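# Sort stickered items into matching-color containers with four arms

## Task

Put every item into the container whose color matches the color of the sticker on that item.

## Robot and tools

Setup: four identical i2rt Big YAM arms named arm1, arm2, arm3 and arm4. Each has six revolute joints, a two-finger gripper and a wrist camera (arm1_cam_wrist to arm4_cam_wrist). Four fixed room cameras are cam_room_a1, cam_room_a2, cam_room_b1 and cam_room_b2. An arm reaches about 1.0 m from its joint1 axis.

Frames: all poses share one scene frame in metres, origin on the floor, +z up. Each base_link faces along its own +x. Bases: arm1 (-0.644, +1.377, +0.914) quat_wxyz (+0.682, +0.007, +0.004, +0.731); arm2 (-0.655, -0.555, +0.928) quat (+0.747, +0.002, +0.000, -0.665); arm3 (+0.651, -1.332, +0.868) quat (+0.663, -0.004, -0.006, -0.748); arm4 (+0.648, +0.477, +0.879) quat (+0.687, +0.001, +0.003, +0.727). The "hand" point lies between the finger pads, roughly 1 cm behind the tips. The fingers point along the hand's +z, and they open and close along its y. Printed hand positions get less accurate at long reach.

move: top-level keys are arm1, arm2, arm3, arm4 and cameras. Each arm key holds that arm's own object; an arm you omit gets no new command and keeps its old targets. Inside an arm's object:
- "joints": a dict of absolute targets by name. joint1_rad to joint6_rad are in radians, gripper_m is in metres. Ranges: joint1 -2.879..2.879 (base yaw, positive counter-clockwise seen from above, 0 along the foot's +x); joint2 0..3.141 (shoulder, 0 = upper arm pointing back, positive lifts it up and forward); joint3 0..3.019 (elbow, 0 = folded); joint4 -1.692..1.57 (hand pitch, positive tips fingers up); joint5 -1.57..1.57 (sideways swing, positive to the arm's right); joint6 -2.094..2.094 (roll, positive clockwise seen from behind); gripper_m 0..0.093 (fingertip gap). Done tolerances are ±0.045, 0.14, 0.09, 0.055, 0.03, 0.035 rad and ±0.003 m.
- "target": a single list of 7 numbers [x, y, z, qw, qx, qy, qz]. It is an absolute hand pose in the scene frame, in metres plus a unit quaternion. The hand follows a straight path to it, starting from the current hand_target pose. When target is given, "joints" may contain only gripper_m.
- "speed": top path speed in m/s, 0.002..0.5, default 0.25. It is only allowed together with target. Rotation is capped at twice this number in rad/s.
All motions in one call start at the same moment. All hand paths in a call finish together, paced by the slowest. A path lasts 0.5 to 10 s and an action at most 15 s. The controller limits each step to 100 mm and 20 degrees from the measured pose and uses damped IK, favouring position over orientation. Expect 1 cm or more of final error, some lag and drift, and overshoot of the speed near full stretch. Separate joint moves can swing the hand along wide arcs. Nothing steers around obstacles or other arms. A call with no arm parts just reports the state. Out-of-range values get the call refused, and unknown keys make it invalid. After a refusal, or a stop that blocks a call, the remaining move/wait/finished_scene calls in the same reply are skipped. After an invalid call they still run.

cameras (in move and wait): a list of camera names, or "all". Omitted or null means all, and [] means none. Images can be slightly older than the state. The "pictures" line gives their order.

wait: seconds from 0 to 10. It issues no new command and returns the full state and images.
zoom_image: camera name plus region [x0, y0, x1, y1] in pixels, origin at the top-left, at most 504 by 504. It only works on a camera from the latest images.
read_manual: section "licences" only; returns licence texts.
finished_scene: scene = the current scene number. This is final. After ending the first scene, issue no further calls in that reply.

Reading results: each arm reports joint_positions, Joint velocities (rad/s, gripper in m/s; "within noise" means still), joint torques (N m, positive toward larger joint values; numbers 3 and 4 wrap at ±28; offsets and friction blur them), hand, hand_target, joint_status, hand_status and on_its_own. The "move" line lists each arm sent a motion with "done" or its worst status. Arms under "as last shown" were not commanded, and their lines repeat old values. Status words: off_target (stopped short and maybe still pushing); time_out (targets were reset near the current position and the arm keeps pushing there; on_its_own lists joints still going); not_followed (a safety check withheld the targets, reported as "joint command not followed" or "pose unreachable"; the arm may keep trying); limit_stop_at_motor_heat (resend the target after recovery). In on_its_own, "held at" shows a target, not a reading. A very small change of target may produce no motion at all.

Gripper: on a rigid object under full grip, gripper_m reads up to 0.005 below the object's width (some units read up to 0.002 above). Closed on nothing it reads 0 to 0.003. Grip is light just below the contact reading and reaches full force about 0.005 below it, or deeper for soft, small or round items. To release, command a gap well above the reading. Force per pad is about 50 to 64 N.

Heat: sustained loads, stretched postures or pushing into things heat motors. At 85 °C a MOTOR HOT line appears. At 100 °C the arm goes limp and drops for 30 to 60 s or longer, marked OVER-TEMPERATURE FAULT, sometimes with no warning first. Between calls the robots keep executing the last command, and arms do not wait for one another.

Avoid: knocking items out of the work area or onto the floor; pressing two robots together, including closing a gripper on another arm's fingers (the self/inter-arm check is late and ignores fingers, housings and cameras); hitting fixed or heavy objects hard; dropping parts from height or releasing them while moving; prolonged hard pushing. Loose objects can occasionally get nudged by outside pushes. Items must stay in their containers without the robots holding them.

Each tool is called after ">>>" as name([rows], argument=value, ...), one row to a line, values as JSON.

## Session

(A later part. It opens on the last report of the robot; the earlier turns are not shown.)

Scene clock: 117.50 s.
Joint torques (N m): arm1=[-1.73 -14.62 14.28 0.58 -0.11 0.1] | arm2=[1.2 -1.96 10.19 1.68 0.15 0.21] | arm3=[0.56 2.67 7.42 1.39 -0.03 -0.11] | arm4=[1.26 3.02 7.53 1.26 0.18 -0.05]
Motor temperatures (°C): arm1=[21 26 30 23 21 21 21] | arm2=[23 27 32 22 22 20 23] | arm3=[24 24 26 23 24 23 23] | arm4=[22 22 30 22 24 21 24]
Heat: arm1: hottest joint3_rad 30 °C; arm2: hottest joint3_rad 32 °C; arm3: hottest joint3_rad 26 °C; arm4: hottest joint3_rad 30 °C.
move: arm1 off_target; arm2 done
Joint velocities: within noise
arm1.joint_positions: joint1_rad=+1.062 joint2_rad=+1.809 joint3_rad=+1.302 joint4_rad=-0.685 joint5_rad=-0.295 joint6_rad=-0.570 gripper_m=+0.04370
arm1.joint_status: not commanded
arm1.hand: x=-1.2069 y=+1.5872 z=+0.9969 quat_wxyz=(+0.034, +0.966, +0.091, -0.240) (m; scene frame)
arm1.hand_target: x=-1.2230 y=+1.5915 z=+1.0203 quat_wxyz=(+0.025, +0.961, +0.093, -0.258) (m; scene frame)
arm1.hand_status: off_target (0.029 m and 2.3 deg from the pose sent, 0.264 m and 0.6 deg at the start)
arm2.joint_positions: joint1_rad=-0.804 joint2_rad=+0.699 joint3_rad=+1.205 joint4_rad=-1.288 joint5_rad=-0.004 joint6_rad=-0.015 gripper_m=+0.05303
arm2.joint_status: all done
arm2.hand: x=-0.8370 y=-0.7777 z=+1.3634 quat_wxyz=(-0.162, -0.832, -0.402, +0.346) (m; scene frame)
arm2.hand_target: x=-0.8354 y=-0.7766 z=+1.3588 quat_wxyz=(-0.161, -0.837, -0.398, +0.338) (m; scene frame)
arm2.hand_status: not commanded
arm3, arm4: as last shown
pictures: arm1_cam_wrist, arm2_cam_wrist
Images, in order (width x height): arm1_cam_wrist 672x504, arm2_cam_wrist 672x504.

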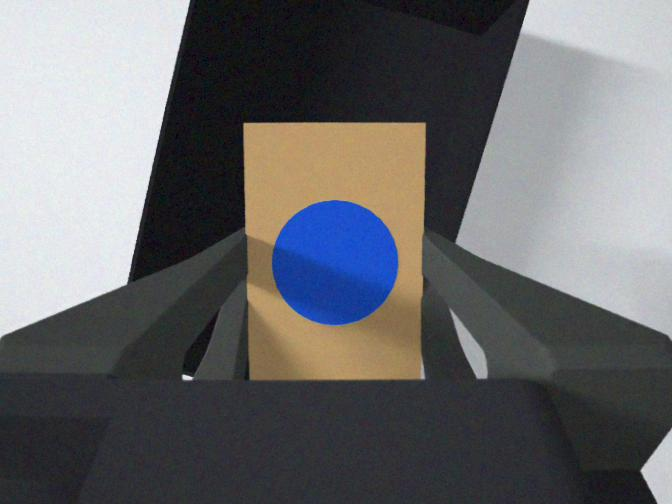

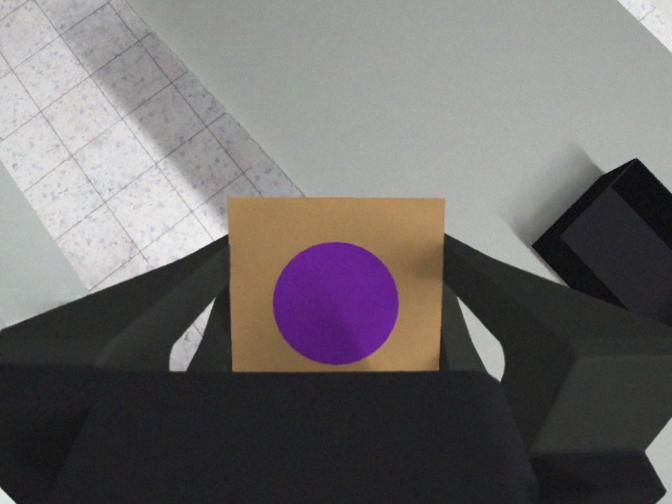

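>>> move(arm1={"joints":{"joint1_rad":0.0,"joint2_rad":0.7,"joint3_rad":1.2,"joint4_rad":-1.3,"joint5_rad":0,"joint6_rad":0}}, arm2={"joints":{"joint1_rad":0.95}}, cameras=["arm1_cam_wrist","arm2_cam_wrist"])

>>> move(arm1={"joints":{"joint1_rad":-1.15}}, arm2={"joints":{"joint2_rad":0.96,"joint3_rad":1.04,"joint4_rad":-1.04}}, cameras=["arm2_cam_wrist","cam_room_b1"])

>>> move(arm1={"joints":{"joint1_rad":-2.262}}, cameras=["arm1_cam_wrist","arm2_cam_wrist","cam_room_b1","cam_room_b2"])

Scene clock: 132.27 s.
Joint torques (N m): arm1=[-2.49 1.73 11.99 1.28 -0.06 0.11] | arm2=[1.03 -1.85 10.18 1.7 0.06 0.2] | arm3=[0.44 2.67 7.41 1.42 -0.03 -0.11] | arm4=[1.44 3.43 7.58 1.1 0.2 -0.08]
Motor temperatures (°C): arm1=[21 26 30 23 21 21 22] | arm2=[23 27 30 22 22 20 24] | arm3=[24 24 26 23 24 23 23] | arm4=[22 22 30 22 24 21 24]
Heat: arm1: hottest joint3_rad 30 °C; arm2: hottest joint3_rad 30 °C; arm3: hottest joint3_rad 26 °C; arm4: hottest joint3_rad 30 °C.
move: arm1 done; arm2 done
Joint velocities: within noise
arm1.joint_positions: joint1_rad=+0.006 joint2_rad=+0.696 joint3_rad=+1.186 joint4_rad=-1.291 joint5_rad=+0.002 joint6_rad=-0.008 gripper_m=+0.04372
arm1.joint_status: all done
arm1.hand: x=-0.6574 y=+1.6598 z=+1.3418 quat_wxyz=(-0.253, +0.679, -0.630, -0.279) (m; scene frame)
arm1.hand_target: x=-0.6560 y=+1.6595 z=+1.3467 quat_wxyz=(-0.253, +0.675, -0.634, -0.281) (m; scene frame)
arm1.hand_status: not commanded
arm2.joint_positions: joint1_rad=+0.945 joint2_rad=+0.699 joint3_rad=+1.205 joint4_rad=-1.288 joint5_rad=-0.002 joint6_rad=-0.014 gripper_m=+0.05305
arm2.joint_status: all done
arm2.hand: x=-0.4064 y=-0.6959 z=+1.3645 quat_wxyz=(-0.372, -0.226, -0.895, +0.097) (m; scene frame)
arm2.hand_target: x=-0.4075 y=-0.6942 z=+1.3599 quat_wxyz=(-0.365, -0.232, -0.897, +0.092) (m; scene frame)
arm2.hand_status: not commanded
arm3, arm4: as last shown
pictures: arm1_cam_wrist, arm2_cam_wrist
Images, in order (width x height): arm1_cam_wrist 672x504, arm2_cam_wrist 672x504.

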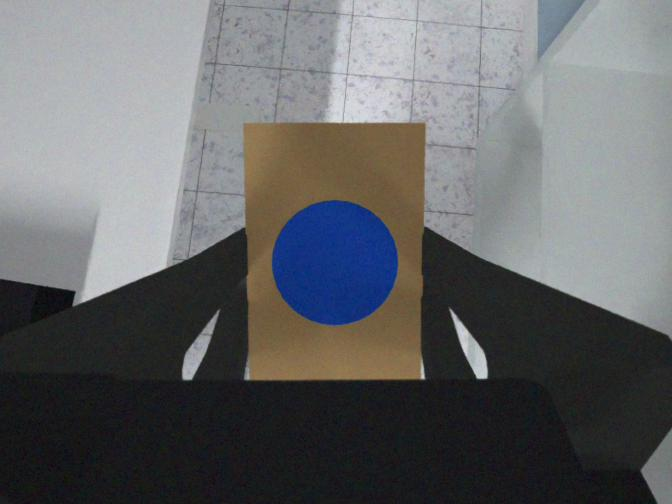

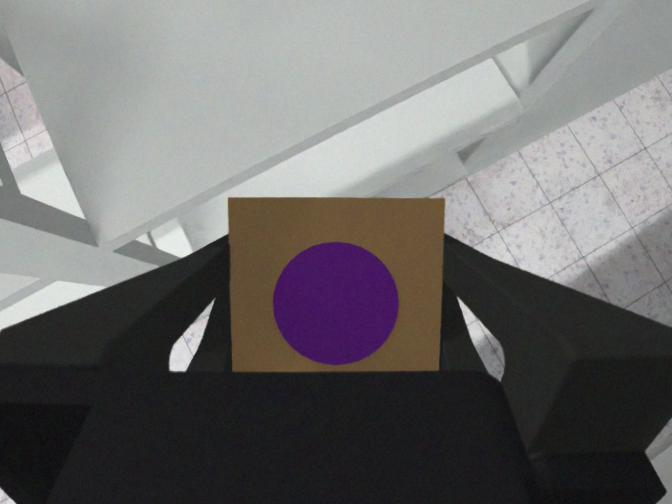

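Scene clock: 133.87 s.
Joint torques (N m): arm1=[-2.2 1.55 11.97 1.07 -0.04 0.1] | arm2=[1.2 -7.59 12.23 2.8 0.05 0.21] | arm3=[0.56 2.73 7.43 1.42 -0.02 -0.1] | arm4=[1.2 3.49 7.66 1.26 0.21 -0.06]
Motor temperatures (°C): arm1=[21 26 30 23 21 21 22] | arm2=[23 27 30 22 22 20 24] | arm3=[24 24 26 23 24 23 23] | arm4=[22 22 30 22 24 21 24]
Heat: arm1: hottest joint3_rad 30 °C; arm2: hottest joint3_rad 30 °C; arm3: hottest joint3_rad 26 °C; arm4: hottest joint3_rad 30 °C.
move: arm1 done; arm2 done
Joint velocities: within noise
arm1.joint_positions: joint1_rad=-1.143 joint2_rad=+0.696 joint3_rad=+1.186 joint4_rad=-1.291 joint5_rad=+0.002 joint6_rad=-0.007 gripper_m=+0.04372
arm1.joint_status: all done
arm1.hand: x=-0.3867 y=+1.5109 z=+1.3372 quat_wxyz=(-0.357, +0.229, -0.901, -0.093) (m; scene frame)
arm1.hand_target: x=-0.3862 y=+1.5094 z=+1.3421 quat_wxyz=(-0.358, +0.223, -0.902, -0.094) (m; scene frame)
arm1.hand_status: not commanded
arm2.joint_positions: joint1_rad=+0.945 joint2_rad=+0.968 joint3_rad=+1.031 joint4_rad=-1.062 joint5_rad=-0.002 joint6_rad=-0.014 gripper_m=+0.05305
arm2.joint_status: all done
arm2.hand: x=-0.3250 y=-0.7407 z=+1.2247 quat_wxyz=(-0.273, -0.235, -0.930, +0.070) (m; scene frame)
arm2.hand_target: x=-0.3202 y=-0.7418 z=+1.2352 quat_wxyz=(-0.292, -0.238, -0.923, +0.073) (m; scene frame)
arm2.hand_status: not commanded
arm3, arm4: as last shown
pictures: arm2_cam_wrist, cam_room_b1
Images, in order (width x height): arm2_cam_wrist 672x504, cam_room_b1 672x504.

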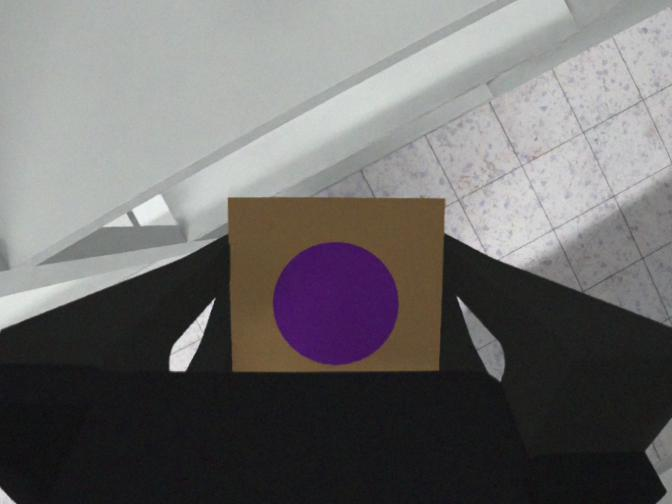

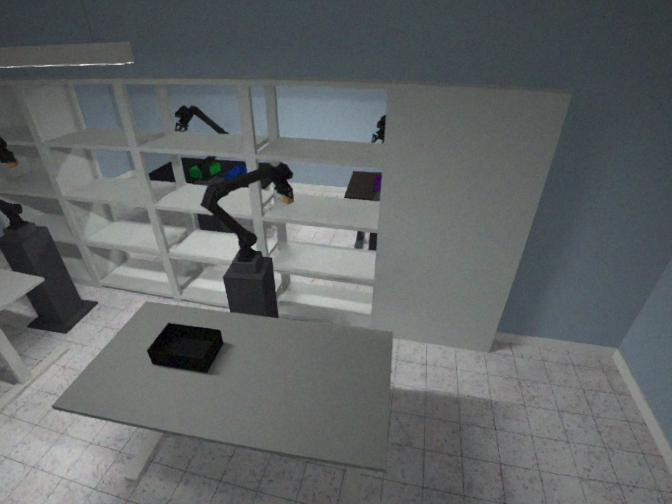

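Scene clock: 135.43 s.
Joint torques (N m): arm1=[-2.02 1.67 11.96 1.18 -0.02 0.06] | arm2=[1.08 -7.59 12.23 2.78 0.06 0.21] | arm3=[0.44 2.73 7.41 1.43 -0.03 -0.11] | arm4=[1.38 2.84 7.6 1.18 0.19 -0.08]
Motor temperatures (°C): arm1=[21 26 30 23 21 21 22] | arm2=[23 26 30 22 22 20 24] | arm3=[24 24 26 23 24 23 23] | arm4=[22 22 30 22 24 21 24]
Heat: arm1: hottest joint3_rad 30 °C; arm2: hottest joint3_rad 30 °C; arm3: hottest joint3_rad 26 °C; arm4: hottest joint3_rad 30 °C.
move: arm1 done
Joint velocities: within noise
arm1.joint_positions: joint1_rad=-2.256 joint2_rad=+0.696 joint3_rad=+1.186 joint4_rad=-1.291 joint5_rad=+0.002 joint6_rad=-0.007 gripper_m=+0.04373
arm1.joint_status: all done
arm1.hand: x=-0.4054 y=+1.2112 z=+1.3367 quat_wxyz=(-0.349, -0.278, -0.887, +0.117) (m; scene frame)
arm1.hand_target: x=-0.4066 y=+1.2102 z=+1.3416 quat_wxyz=(-0.351, -0.283, -0.885, +0.116) (m; scene frame)
arm1.hand_status: not commanded
arm2, arm3: as last shown
arm4.joint_positions: joint1_rad=+0.932 joint2_rad=+0.590 joint3_rad=+1.392 joint4_rad=-1.499 joint5_rad=-0.004 joint6_rad=+0.011 gripper_m=+0.09400
arm4.joint_status: not commanded
arm4.hand: x=+0.4826 y=+0.5893 z=+1.3924 quat_wxyz=(-0.116, +0.866, -0.265, -0.408) (m; scene frame)
arm4.hand_target: x=+0.4803 y=+0.5907 z=+1.3944 quat_wxyz=(-0.118, +0.868, -0.260, -0.406) (m; scene frame)
arm4.hand_status: not commanded
pictures: arm1_cam_wrist, arm2_cam_wrist, cam_room_b1, cam_room_b2
Images, in order (width x height): arm1_cam_wrist 672x504, arm2_cam_wrist 672x504, cam_room_b1 672x504, cam_room_b2 672x504.

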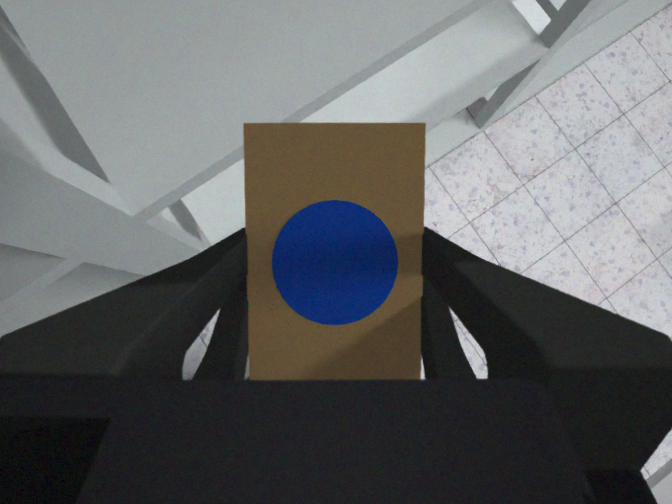

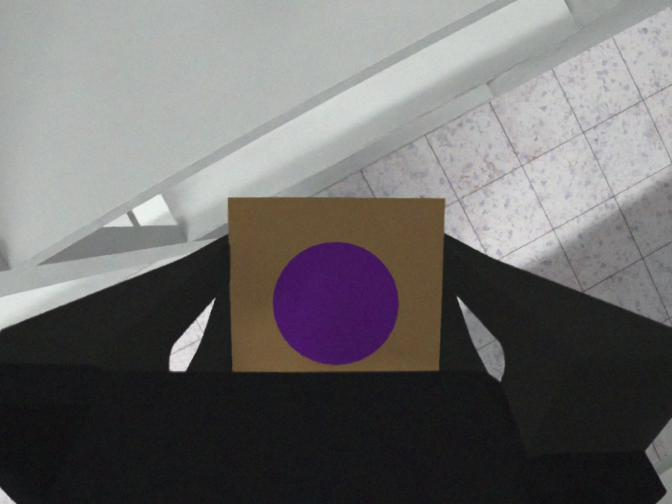

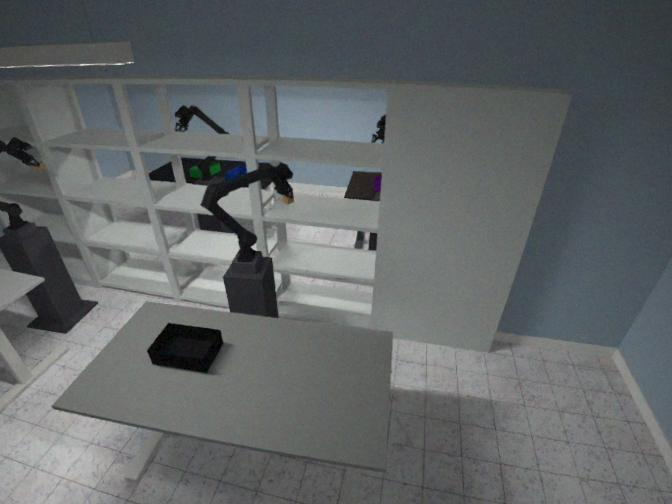

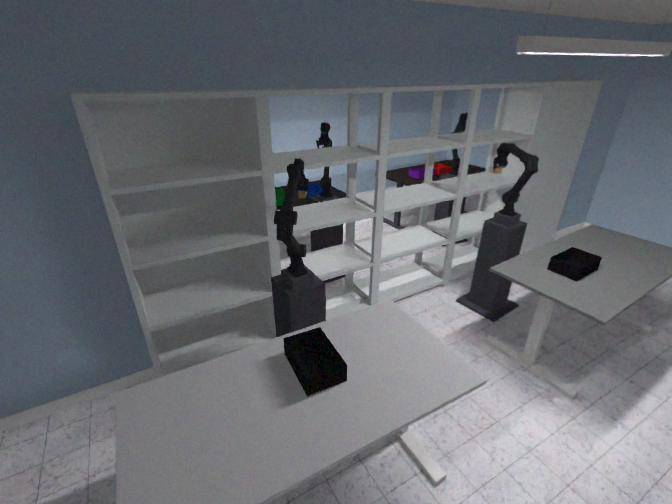

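>>> move(arm1={"joints":{"joint1_rad":-2.412,"joint2_rad":0.96,"joint3_rad":1.04,"joint4_rad":-1.04}}, arm2={"joints":{"joint1_rad":1.14,"joint2_rad":1.0,"joint3_rad":0.96,"joint4_rad":-0.95}}, cameras=["arm1_cam_wrist","arm2_cam_wrist"])

Scene clock: 162.27 s.
Joint torques (N m): arm1=[-1.67 -3.96 13.65 1.89 0.02 0.11] | arm2=[0.26 -6.95 11.23 2.74 0.05 0.2] | arm3=[0.56 2.73 7.42 1.4 -0.02 -0.1] | arm4=[1.03 3.02 7.62 1.24 0.21 -0.05]
Motor temperatures (°C): arm1=[21 25 31 23 21 21 22] | arm2=[23 26 31 22 22 20 24] | arm3=[24 24 26 23 24 23 23] | arm4=[22 22 30 22 24 21 24]
Heat: arm1: hottest joint3_rad 31 °C; arm2: hottest joint3_rad 31 °C; arm3: hottest joint3_rad 26 °C; arm4: hottest joint3_rad 30 °C.
move: arm1 done; arm2 done
Joint velocities: within noise
arm1.joint_positions: joint1_rad=-2.409 joint2_rad=+0.968 joint3_rad=+1.016 joint4_rad=-1.060 joint5_rad=+0.000 joint6_rad=-0.007 gripper_m=+0.04372
arm1.joint_status: all done
arm1.hand: x=-0.3695 y=+1.1144 z=+1.1980 quat_wxyz=(-0.248, -0.357, -0.894, +0.106) (m; scene frame)
arm1.hand_target: x=-0.3648 y=+1.1087 z=+1.2160 quat_wxyz=(-0.271, -0.359, -0.886, +0.115) (m; scene frame)
arm1.hand_status: not commanded
arm2.joint_positions: joint1_rad=+1.146 joint2_rad=+0.997 joint3_rad=+0.964 joint4_rad=-0.972 joint5_rad=-0.001 joint6_rad=-0.013 gripper_m=+0.05305
arm2.joint_status: all done
arm2.hand: x=-0.2859 y=-0.6737 z=+1.1917 quat_wxyz=(-0.276, -0.141, -0.950, +0.042) (m; scene frame)
arm2.hand_target: x=-0.2827 y=-0.6776 z=+1.1917 quat_wxyz=(-0.283, -0.150, -0.946, +0.043) (m; scene frame)
arm2.hand_status: not commanded
arm3.joint_positions: joint1_rad=-2.009 joint2_rad=+0.594 joint3_rad=+1.400 joint4_rad=-1.497 joint5_rad=+0.001 joint6_rad=+0.005 gripper_m=+0.09400
arm3.joint_status: not commanded
arm3.hand: x=+0.4797 y=-1.2172 z=+1.3823 quat_wxyz=(+0.111, -0.870, +0.255, +0.407) (m; scene frame)
arm3.hand_target: x=+0.4792 y=-1.2143 z=+1.3803 quat_wxyz=(+0.113, -0.871, +0.258, +0.402) (m; scene frame)
arm3.hand_status: not commanded
arm4: as last shown
pictures: arm1_cam_wrist, arm2_cam_wrist
Images, in order (width x height): arm1_cam_wrist 672x504, arm2_cam_wrist 672x504.

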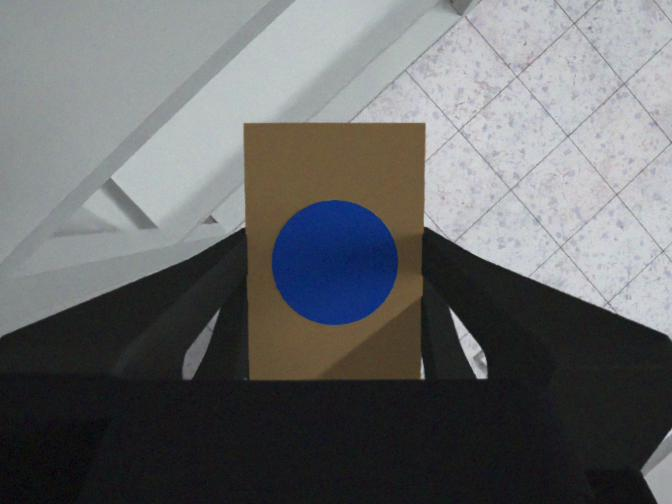

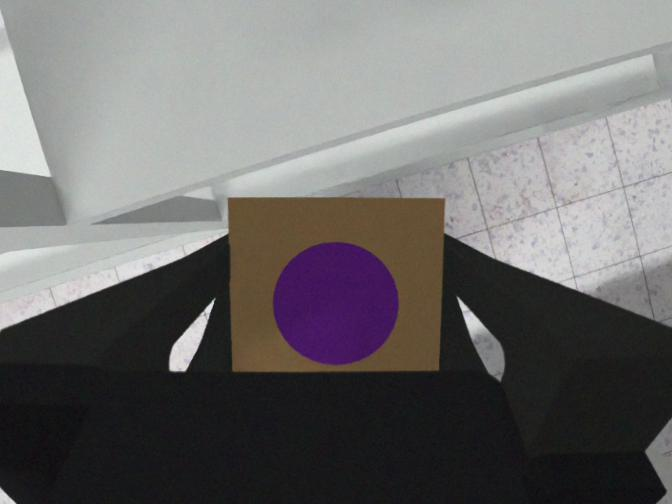

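>>> move(arm1={"target":[-0.06,0.81,1.16,0.2786,0.3588,0.8836,-0.1131],"speed":0.2}, arm2={"target":[0.04,-0.78,1.155,0.2970,0.1484,0.9421,-0.0468],"speed":0.2}, cameras=["arm1_cam_wrist","arm2_cam_wrist","cam_room_a1","cam_room_a2","cam_room_b2"])

>>> zoom_image(camera="cam_room_a2", region=[210, 130, 360, 260])

>>> zoom_image(camera="cam_room_a1", region=[300, 120, 480, 260])

Scene clock: 170.20 s.
Joint torques (N m): arm1=[-1.73 -20.66 18.11 0.9 -0.08 0.12] | arm2=[0.56 -20.13 17.16 1.33 0.15 0.2] | arm3=[0.56 2.61 7.41 1.42 -0.03 -0.11] | arm4=[1.26 3.31 7.46 1.35 0.22 -0.04]
Motor temperatures (°C): arm1=[21 25 32 23 21 21 22] | arm2=[23 26 32 22 22 20 24] | arm3=[24 24 26 23 24 23 23] | arm4=[22 22 30 22 24 21 24]
Heat: arm1: hottest joint3_rad 32 °C; arm2: hottest joint3_rad 32 °C; arm3: hottest joint3_rad 26 °C; arm4: hottest joint3_rad 30 °C.
move: arm1 off_target; arm2 off_target
Joint velocities: within noise
arm1.joint_positions: joint1_rad=-2.409 joint2_rad=+2.140 joint3_rad=+2.192 joint4_rad=-1.053 joint5_rad=-0.008 joint6_rad=-0.007 gripper_m=+0.04372
arm1.joint_status: not commanded
arm1.hand: x=-0.0663 y=+0.8219 z=+1.1273 quat_wxyz=(-0.254, -0.356, -0.893, +0.104) (m; scene frame)
arm1.hand_target: x=-0.0615 y=+0.8116 z=+1.1601 quat_wxyz=(-0.280, -0.359, -0.883, +0.113) (m; scene frame)
arm1.hand_status: off_target (0.035 m and 3.2 deg from the pose sent, 0.436 m and 3.9 deg at the start)
arm2.joint_positions: joint1_rad=+1.146 joint2_rad=+1.875 joint3_rad=+1.725 joint4_rad=-0.845 joint5_rad=+0.000 joint6_rad=-0.013 gripper_m=+0.05305
arm2.joint_status: not commanded
arm2.hand: x=+0.0236 y=-0.7721 z=+1.1350 quat_wxyz=(-0.281, -0.141, -0.948, +0.044) (m; scene frame)
arm2.hand_target: x=+0.0385 y=-0.7794 z=+1.1550 quat_wxyz=(-0.298, -0.148, -0.942, +0.047) (m; scene frame)
arm2.hand_status: off_target (0.027 m and 2.2 deg from the pose sent, 0.345 m and 2.7 deg at the start)
arm3, arm4: as last shown
pictures: arm1_cam_wrist, arm2_cam_wrist, cam_room_a1, cam_room_a2, cam_room_b2
Images, in order (width x height): arm1_cam_wrist 672x504, arm2_cam_wrist 672x504, cam_room_a1 672x504, cam_room_a2 672x504, cam_room_b2 672x504.

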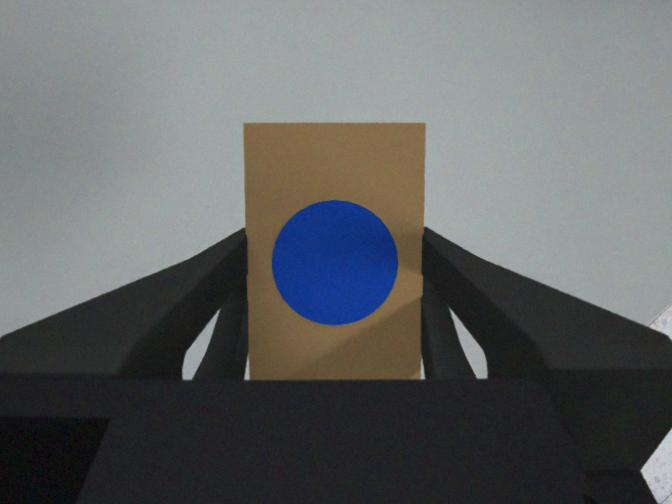

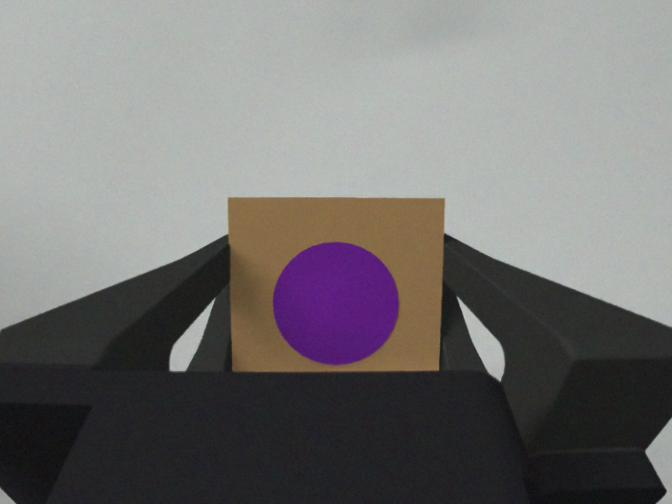

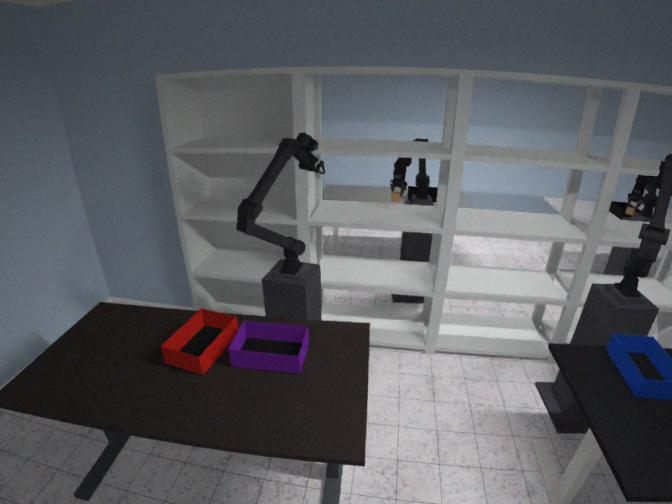

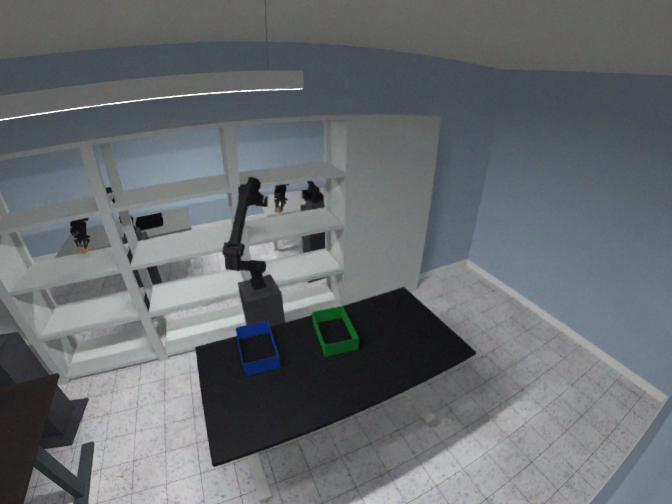

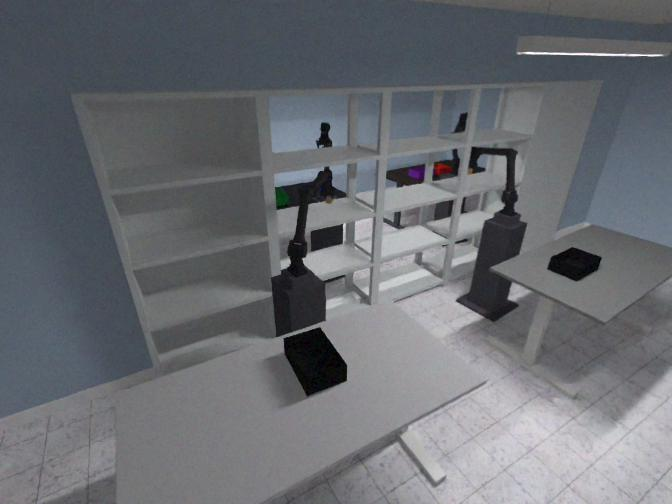

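Scaled by 3.360.

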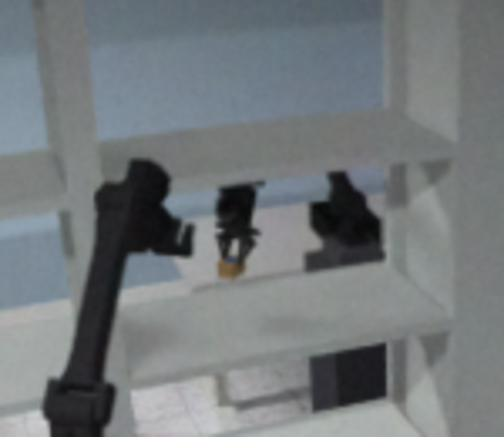

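Scaled by 2.800.

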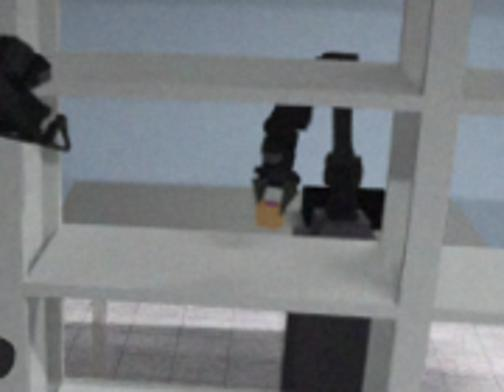

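>>> move(arm1={"target":[-0.055,0.80,1.115,0.2786,0.3588,0.8836,-0.1131],"speed":0.1}, arm2={"target":[0.05,-0.78,1.115,0.2970,0.1484,0.9421,-0.0468],"speed":0.1}, cameras=["cam_room_a1","cam_room_a2"])

>>> zoom_image(camera="cam_room_a2", region=[250, 170, 320, 240])

>>> zoom_image(camera="cam_room_a1", region=[360, 160, 440, 240])

Scene clock: 176.80 s.
Joint torques (N m): arm1=[-2.49 -20.84 13.31 2 -0.06 0.08] | arm2=[1.03 -20.42 14 2.73 0.15 0.22] | arm3=[0.62 2.67 7.38 1.42 -0.02 -0.11] | arm4=[1.08 3.49 7.53 1.25 0.24 -0.05]
Motor temperatures (°C): arm1=[21 26 35 23 21 21 22] | arm2=[23 26 34 22 22 20 24] | arm3=[24 24 26 23 24 23 23] | arm4=[22 22 30 22 24 21 24]
Heat: arm1: hottest joint3_rad 35 °C; arm2: hottest joint3_rad 34 °C; arm3: hottest joint3_rad 26 °C; arm4: hottest joint3_rad 30 °C.
move: arm1 off_target; arm2 off_target
Joint velocities: within noise
arm1.joint_positions: joint1_rad=-2.409 joint2_rad=+2.176 joint3_rad=+2.192 joint4_rad=-0.998 joint5_rad=-0.010 joint6_rad=-0.007 gripper_m=+0.04372
arm1.joint_status: not commanded
arm1.hand: x=-0.0559 y=+0.8121 z=+1.1065 quat_wxyz=(-0.263, -0.354, -0.891, +0.107) (m; scene frame)
arm1.hand_target: x=-0.0554 y=+0.8004 z=+1.1150 quat_wxyz=(-0.278, -0.359, -0.884, +0.113) (m; scene frame)
arm1.hand_status: off_target (0.015 m and 2.1 deg from the pose sent, 0.028 m and 3.2 deg at the start)
arm2.joint_positions: joint1_rad=+1.146 joint2_rad=+1.919 joint3_rad=+1.725 joint4_rad=-0.799 joint5_rad=+0.003 joint6_rad=-0.011 gripper_m=+0.05305
arm2.joint_status: not commanded
arm2.hand: x=+0.0353 y=-0.7762 z=+1.1101 quat_wxyz=(-0.281, -0.142, -0.948, +0.045) (m; scene frame)
arm2.hand_target: x=+0.0493 y=-0.7797 z=+1.1150 quat_wxyz=(-0.297, -0.148, -0.942, +0.047) (m; scene frame)
arm2.hand_status: off_target (0.016 m and 2.1 deg from the pose sent, 0.034 m and 2.2 deg at the start)
arm3, arm4: as last shown
pictures: cam_room_a1, cam_room_a2
Images, in order (width x height): cam_room_a1 672x504, cam_room_a2 672x504.

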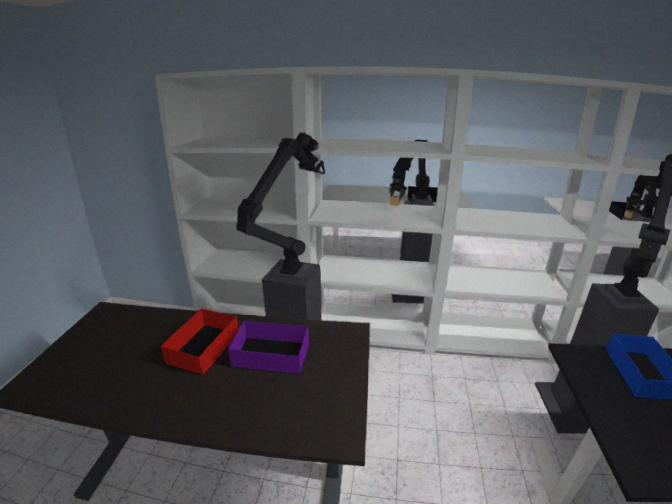

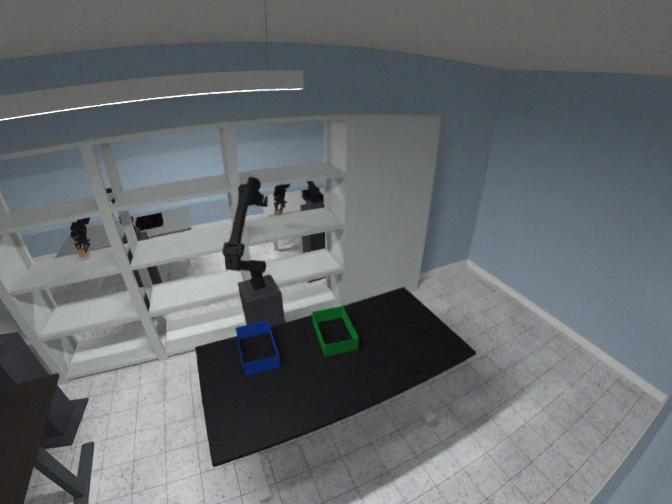

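Scaled by 7.200.

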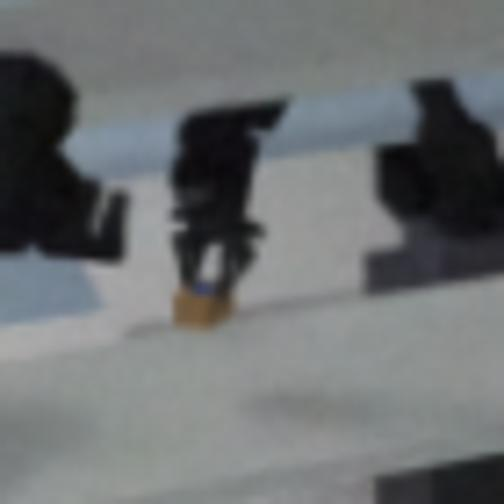

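Scaled by 6.300.

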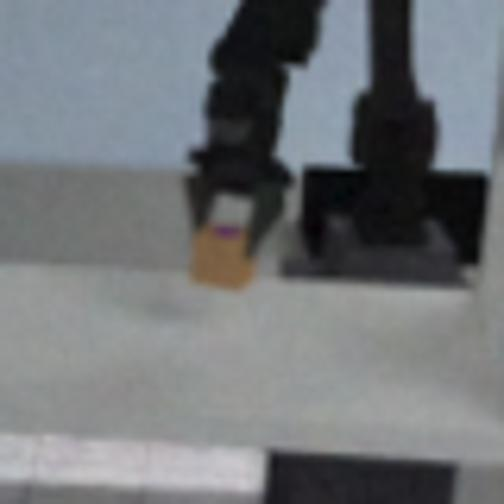

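>>> move(arm1={"target":[-0.055,0.80,1.085,0.2786,0.3588,0.8836,-0.1131],"speed":0.1}, arm2={"target":[0.05,-0.78,1.09,0.2970,0.1484,0.9421,-0.0468],"speed":0.1}, cameras=["cam_room_a1","cam_room_a2"])

>>> zoom_image(camera="cam_room_a2", region=[250, 170, 320, 240])

>>> zoom_image(camera="cam_room_a1", region=[360, 160, 440, 240])

Scene clock: 182.53 s.
Joint torques (N m): arm1=[-3.14 -19.96 11.99 2.19 -0.04 0.08] | arm2=[0.97 -20.07 10.35 2.86 0.15 0.21] | arm3=[0.62 2.61 7.45 1.37 -0.03 -0.11] | arm4=[0.67 3.14 7.6 1.21 0.2 -0.06]
Motor temperatures (°C): arm1=[21 26 35 23 21 21 22] | arm2=[23 26 34 22 22 20 24] | arm3=[24 24 26 23 24 23 23] | arm4=[22 22 30 22 24 21 24]
Heat: arm1: hottest joint3_rad 35 °C; arm2: hottest joint3_rad 34 °C; arm3: hottest joint3_rad 26 °C; arm4: hottest joint3_rad 30 °C.
move: arm1 done; arm2 off_target
Joint velocities: within noise
arm1.joint_positions: joint1_rad=-2.409 joint2_rad=+2.178 joint3_rad=+2.133 joint4_rad=-0.921 joint5_rad=-0.011 joint6_rad=-0.007 gripper_m=+0.04372
arm1.joint_status: not commanded
arm1.hand: x=-0.0538 y=+0.8099 z=+1.0850 quat_wxyz=(-0.270, -0.353, -0.889, +0.110) (m; scene frame)
arm1.hand_target: x=-0.0551 y=+0.8002 z=+1.0850 quat_wxyz=(-0.279, -0.359, -0.884, +0.113) (m; scene frame)
arm1.hand_status: done (0.010 m and 1.4 deg from the pose sent, 0.025 m and 2.1 deg at the start)
arm2.joint_positions: joint1_rad=+1.146 joint2_rad=+1.926 joint3_rad=+1.725 joint4_rad=-0.742 joint5_rad=+0.003 joint6_rad=-0.011 gripper_m=+0.05305
arm2.joint_status: not commanded
arm2.hand: x=+0.0467 y=-0.7799 z=+1.1135 quat_wxyz=(-0.305, -0.141, -0.940, +0.049) (m; scene frame)
arm2.hand_target: x=+0.0492 y=-0.7797 z=+1.0901 quat_wxyz=(-0.297, -0.148, -0.942, +0.047) (m; scene frame)
arm2.hand_status: off_target (0.024 m and 1.3 deg from the pose sent, 0.025 m and 2.1 deg at the start)
arm3, arm4: as last shown
pictures: cam_room_a1, cam_room_a2
Images, in order (width x height): cam_room_a1 672x504, cam_room_a2 672x504.

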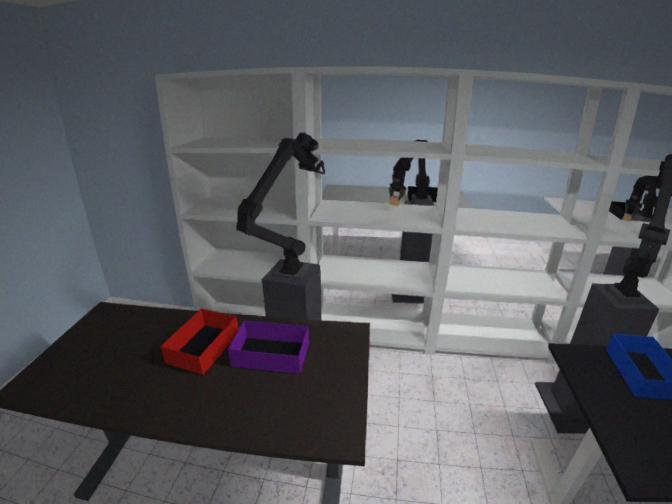

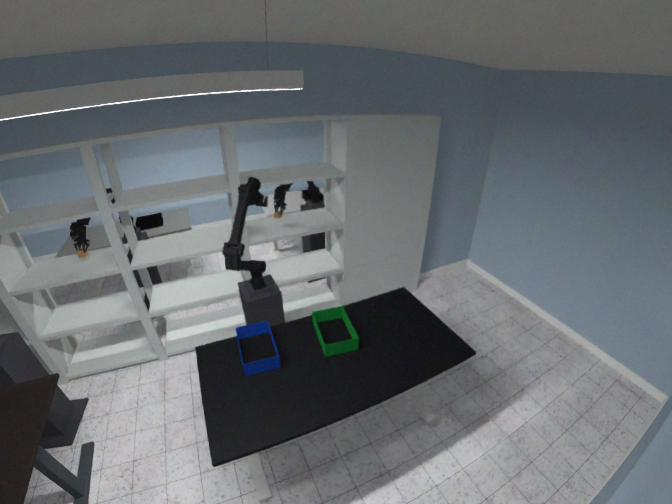

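Scaled by 7.200.

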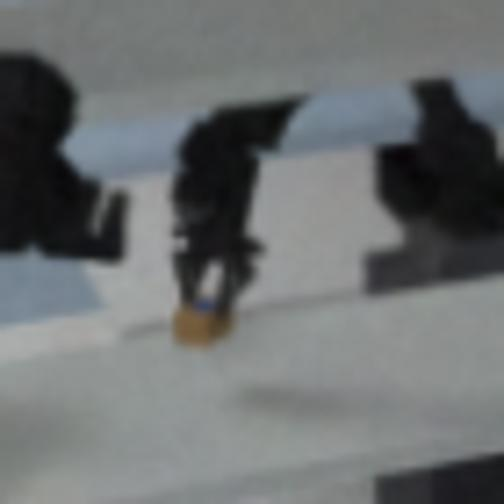

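Scaled by 6.300.

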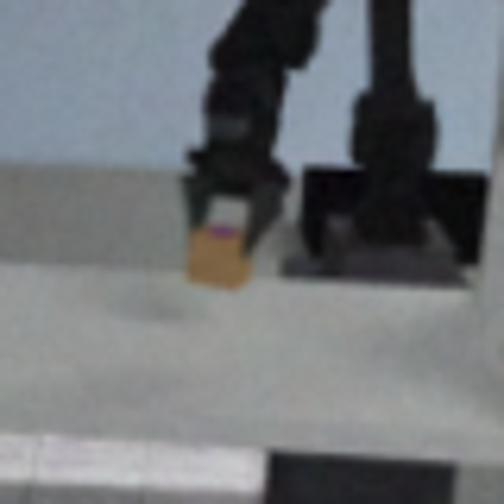

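>>> move(arm1={"target":[-0.055,0.80,1.065,0.2786,0.3588,0.8836,-0.1131],"speed":0.1}, arm2={"target":[0.045,-0.78,1.07,0.2970,0.1484,0.9421,-0.0468],"speed":0.1}, cameras=["cam_room_a1","cam_room_a2"])

>>> zoom_image(camera="cam_room_a2", region=[250, 170, 320, 240])

>>> zoom_image(camera="cam_room_a1", region=[360, 160, 440, 240])

Scene clock: 189.67 s.
Joint torques (N m): arm1=[-2.73 -20.13 11.96 2.09 -0.05 0.08] | arm2=[0.67 -20.37 10.44 2.86 0.09 0.19] | arm3=[0.67 2.67 7.39 1.42 -0.02 -0.1] | arm4=[1.03 3.25 7.57 1.22 0.22 -0.03]
Motor temperatures (°C): arm1=[21 27 34 23 21 21 22] | arm2=[23 27 34 22 22 20 24] | arm3=[24 24 26 23 24 23 23] | arm4=[22 22 30 22 24 21 24]
Heat: arm1: hottest joint3_rad 34 °C; arm2: hottest joint3_rad 34 °C; arm3: hottest joint3_rad 26 °C; arm4: hottest joint3_rad 30 °C.
move: arm1 done; arm2 off_target
Joint velocities: within noise
arm1.joint_positions: joint1_rad=-2.409 joint2_rad=+2.180 joint3_rad=+2.092 joint4_rad=-0.873 joint5_rad=-0.011 joint6_rad=-0.007 gripper_m=+0.04372
arm1.joint_status: not commanded
arm1.hand: x=-0.0536 y=+0.8095 z=+1.0690 quat_wxyz=(-0.273, -0.353, -0.888, +0.111) (m; scene frame)
arm1.hand_target: x=-0.0551 y=+0.8002 z=+1.0650 quat_wxyz=(-0.279, -0.359, -0.884, +0.113) (m; scene frame)
arm1.hand_status: done (0.010 m and 1.1 deg from the pose sent, 0.022 m and 1.3 deg at the start)
arm2.joint_positions: joint1_rad=+1.146 joint2_rad=+1.930 joint3_rad=+1.671 joint4_rad=-0.689 joint5_rad=+0.003 joint6_rad=-0.011 gripper_m=+0.05305
arm2.joint_status: not commanded
arm2.hand: x=+0.0425 y=-0.7785 z=+1.0910 quat_wxyz=(-0.303, -0.142, -0.941, +0.049) (m; scene frame)
arm2.hand_target: x=+0.0444 y=-0.7797 z=+1.0702 quat_wxyz=(-0.297, -0.148, -0.942, +0.047) (m; scene frame)
arm2.hand_status: off_target (0.021 m and 1.1 deg from the pose sent, 0.044 m and 1.3 deg at the start)
arm3, arm4: as last shown
pictures: cam_room_a1, cam_room_a2
Images, in order (width x height): cam_room_a1 672x504, cam_room_a2 672x504.

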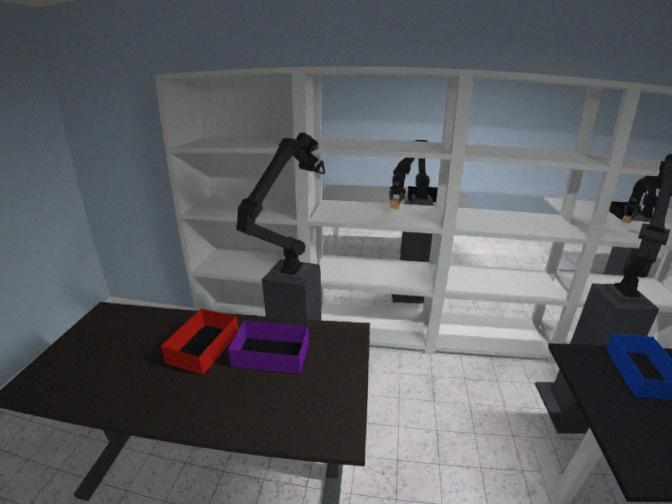

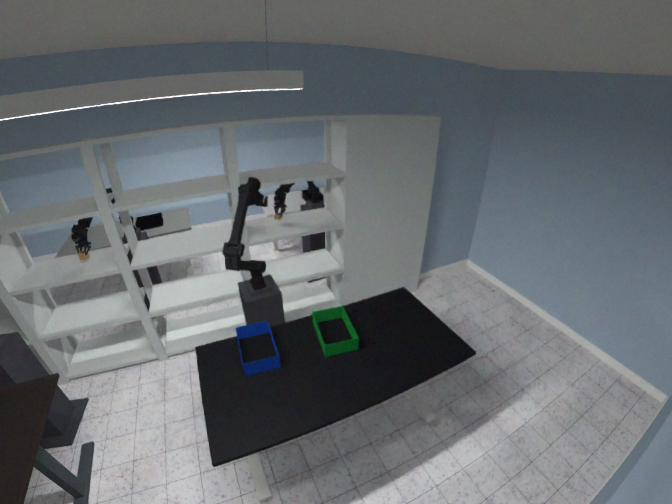

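Scaled by 7.200.

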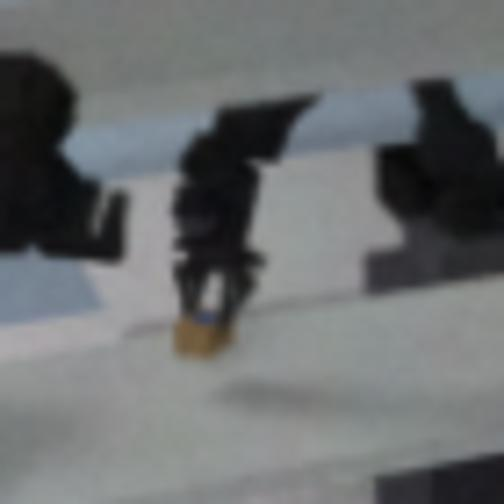

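Scaled by 6.300.

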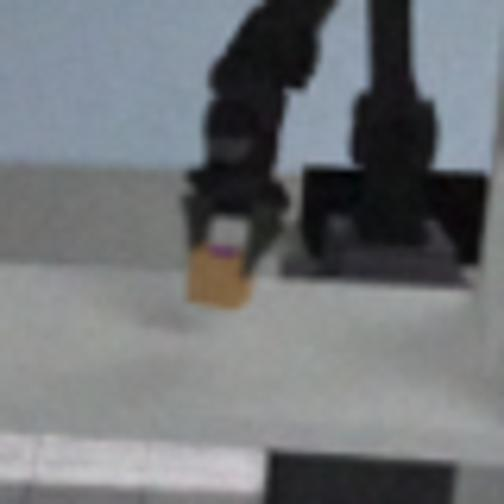

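>>> move(arm1={"target":[-0.055,0.80,1.045,0.2786,0.3588,0.8836,-0.1131],"speed":0.1}, arm2={"target":[0.045,-0.78,1.045,0.2970,0.1484,0.9421,-0.0468],"speed":0.1}, cameras=["cam_room_a1","cam_room_a2"])

>>> zoom_image(camera="cam_room_a2", region=[250, 170, 320, 240])

>>> zoom_image(camera="cam_room_a1", region=[360, 160, 440, 240])

Scene clock: 196.27 s.
Joint torques (N m): arm1=[-2.2 -20.54 11.92 2.07 0 0.09] | arm2=[0.85 -20.66 10.41 2.85 0.08 0.2] | arm3=[0.44 2.84 7.38 1.4 -0.02 -0.1] | arm4=[1.03 3.37 7.57 1.28 0.19 -0.08]
Motor temperatures (°C): arm1=[21 26 34 23 21 21 22] | arm2=[23 27 33 22 22 20 25] | arm3=[24 24 26 23 24 23 23] | arm4=[22 22 30 22 24 21 24]
Heat: arm1: hottest joint3_rad 34 °C; arm2: hottest joint3_rad 33 °C; arm3: hottest joint3_rad 26 °C; arm4: hottest joint3_rad 30 °C.
move: arm1 done; arm2 off_target
Joint velocities: within noise
arm1.joint_positions: joint1_rad=-2.409 joint2_rad=+2.189 joint3_rad=+2.055 joint4_rad=-0.827 joint5_rad=-0.011 joint6_rad=-0.007 gripper_m=+0.04372
arm1.joint_status: not commanded
arm1.hand: x=-0.0537 y=+0.8093 z=+1.0486 quat_wxyz=(-0.272, -0.353, -0.888, +0.111) (m; scene frame)
arm1.hand_target: x=-0.0552 y=+0.8002 z=+1.0450 quat_wxyz=(-0.279, -0.359, -0.884, +0.113) (m; scene frame)
arm1.hand_status: done (0.010 m and 1.1 deg from the pose sent, 0.026 m and 1.1 deg at the start)
arm2.joint_positions: joint1_rad=+1.146 joint2_rad=+1.954 joint3_rad=+1.635 joint4_rad=-0.632 joint5_rad=+0.003 joint6_rad=-0.011 gripper_m=+0.05305
arm2.joint_status: not commanded
arm2.hand: x=+0.0430 y=-0.7786 z=+1.0628 quat_wxyz=(-0.301, -0.142, -0.942, +0.048) (m; scene frame)
arm2.hand_target: x=+0.0445 y=-0.7798 z=+1.0452 quat_wxyz=(-0.297, -0.148, -0.942, +0.047) (m; scene frame)
arm2.hand_status: off_target (0.018 m and 0.9 deg from the pose sent, 0.046 m and 1.1 deg at the start)
arm3, arm4: as last shown
pictures: cam_room_a1, cam_room_a2
Images, in order (width x height): cam_room_a1 672x504, cam_room_a2 672x504.

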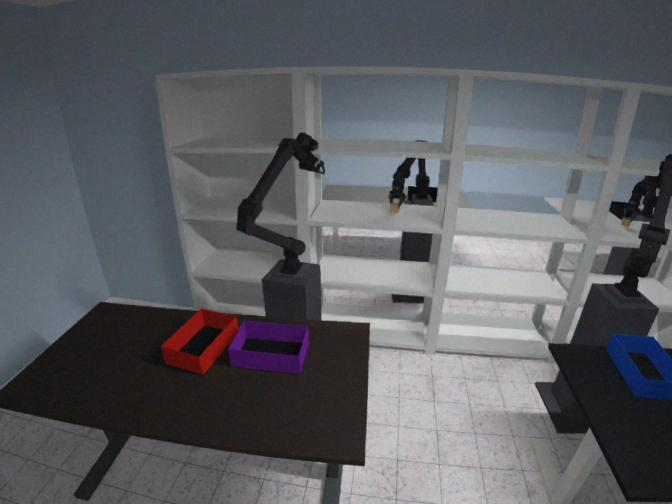

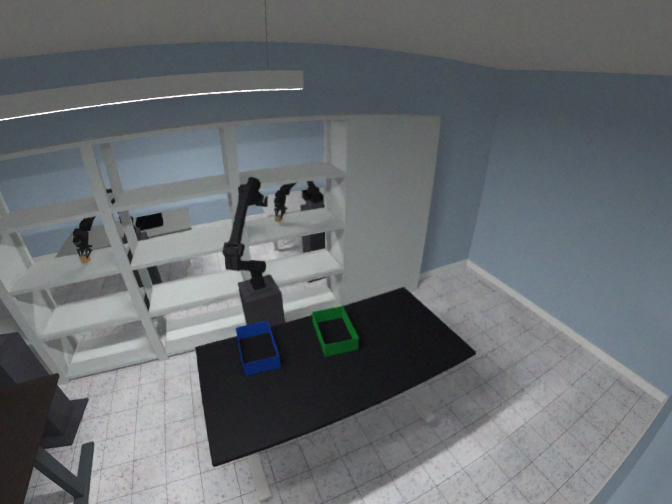

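Scaled by 7.200.

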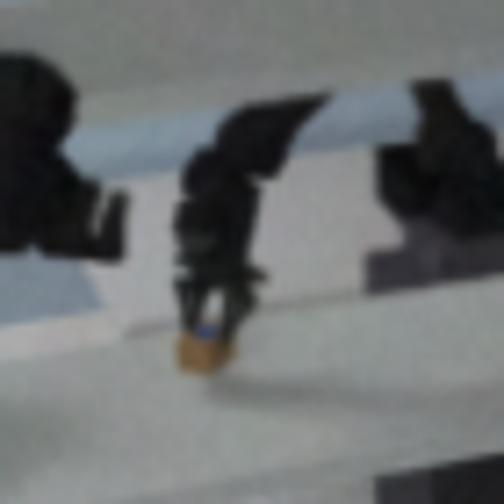

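Scaled by 6.300.

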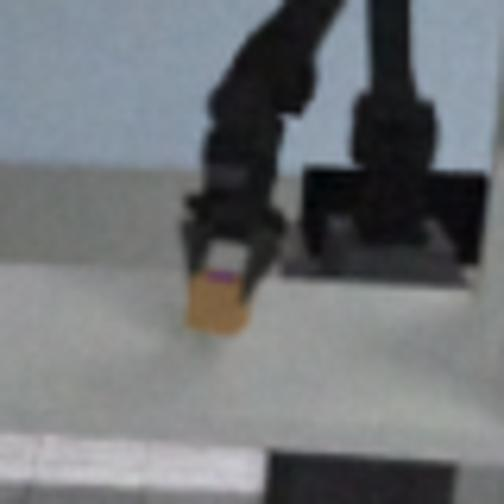

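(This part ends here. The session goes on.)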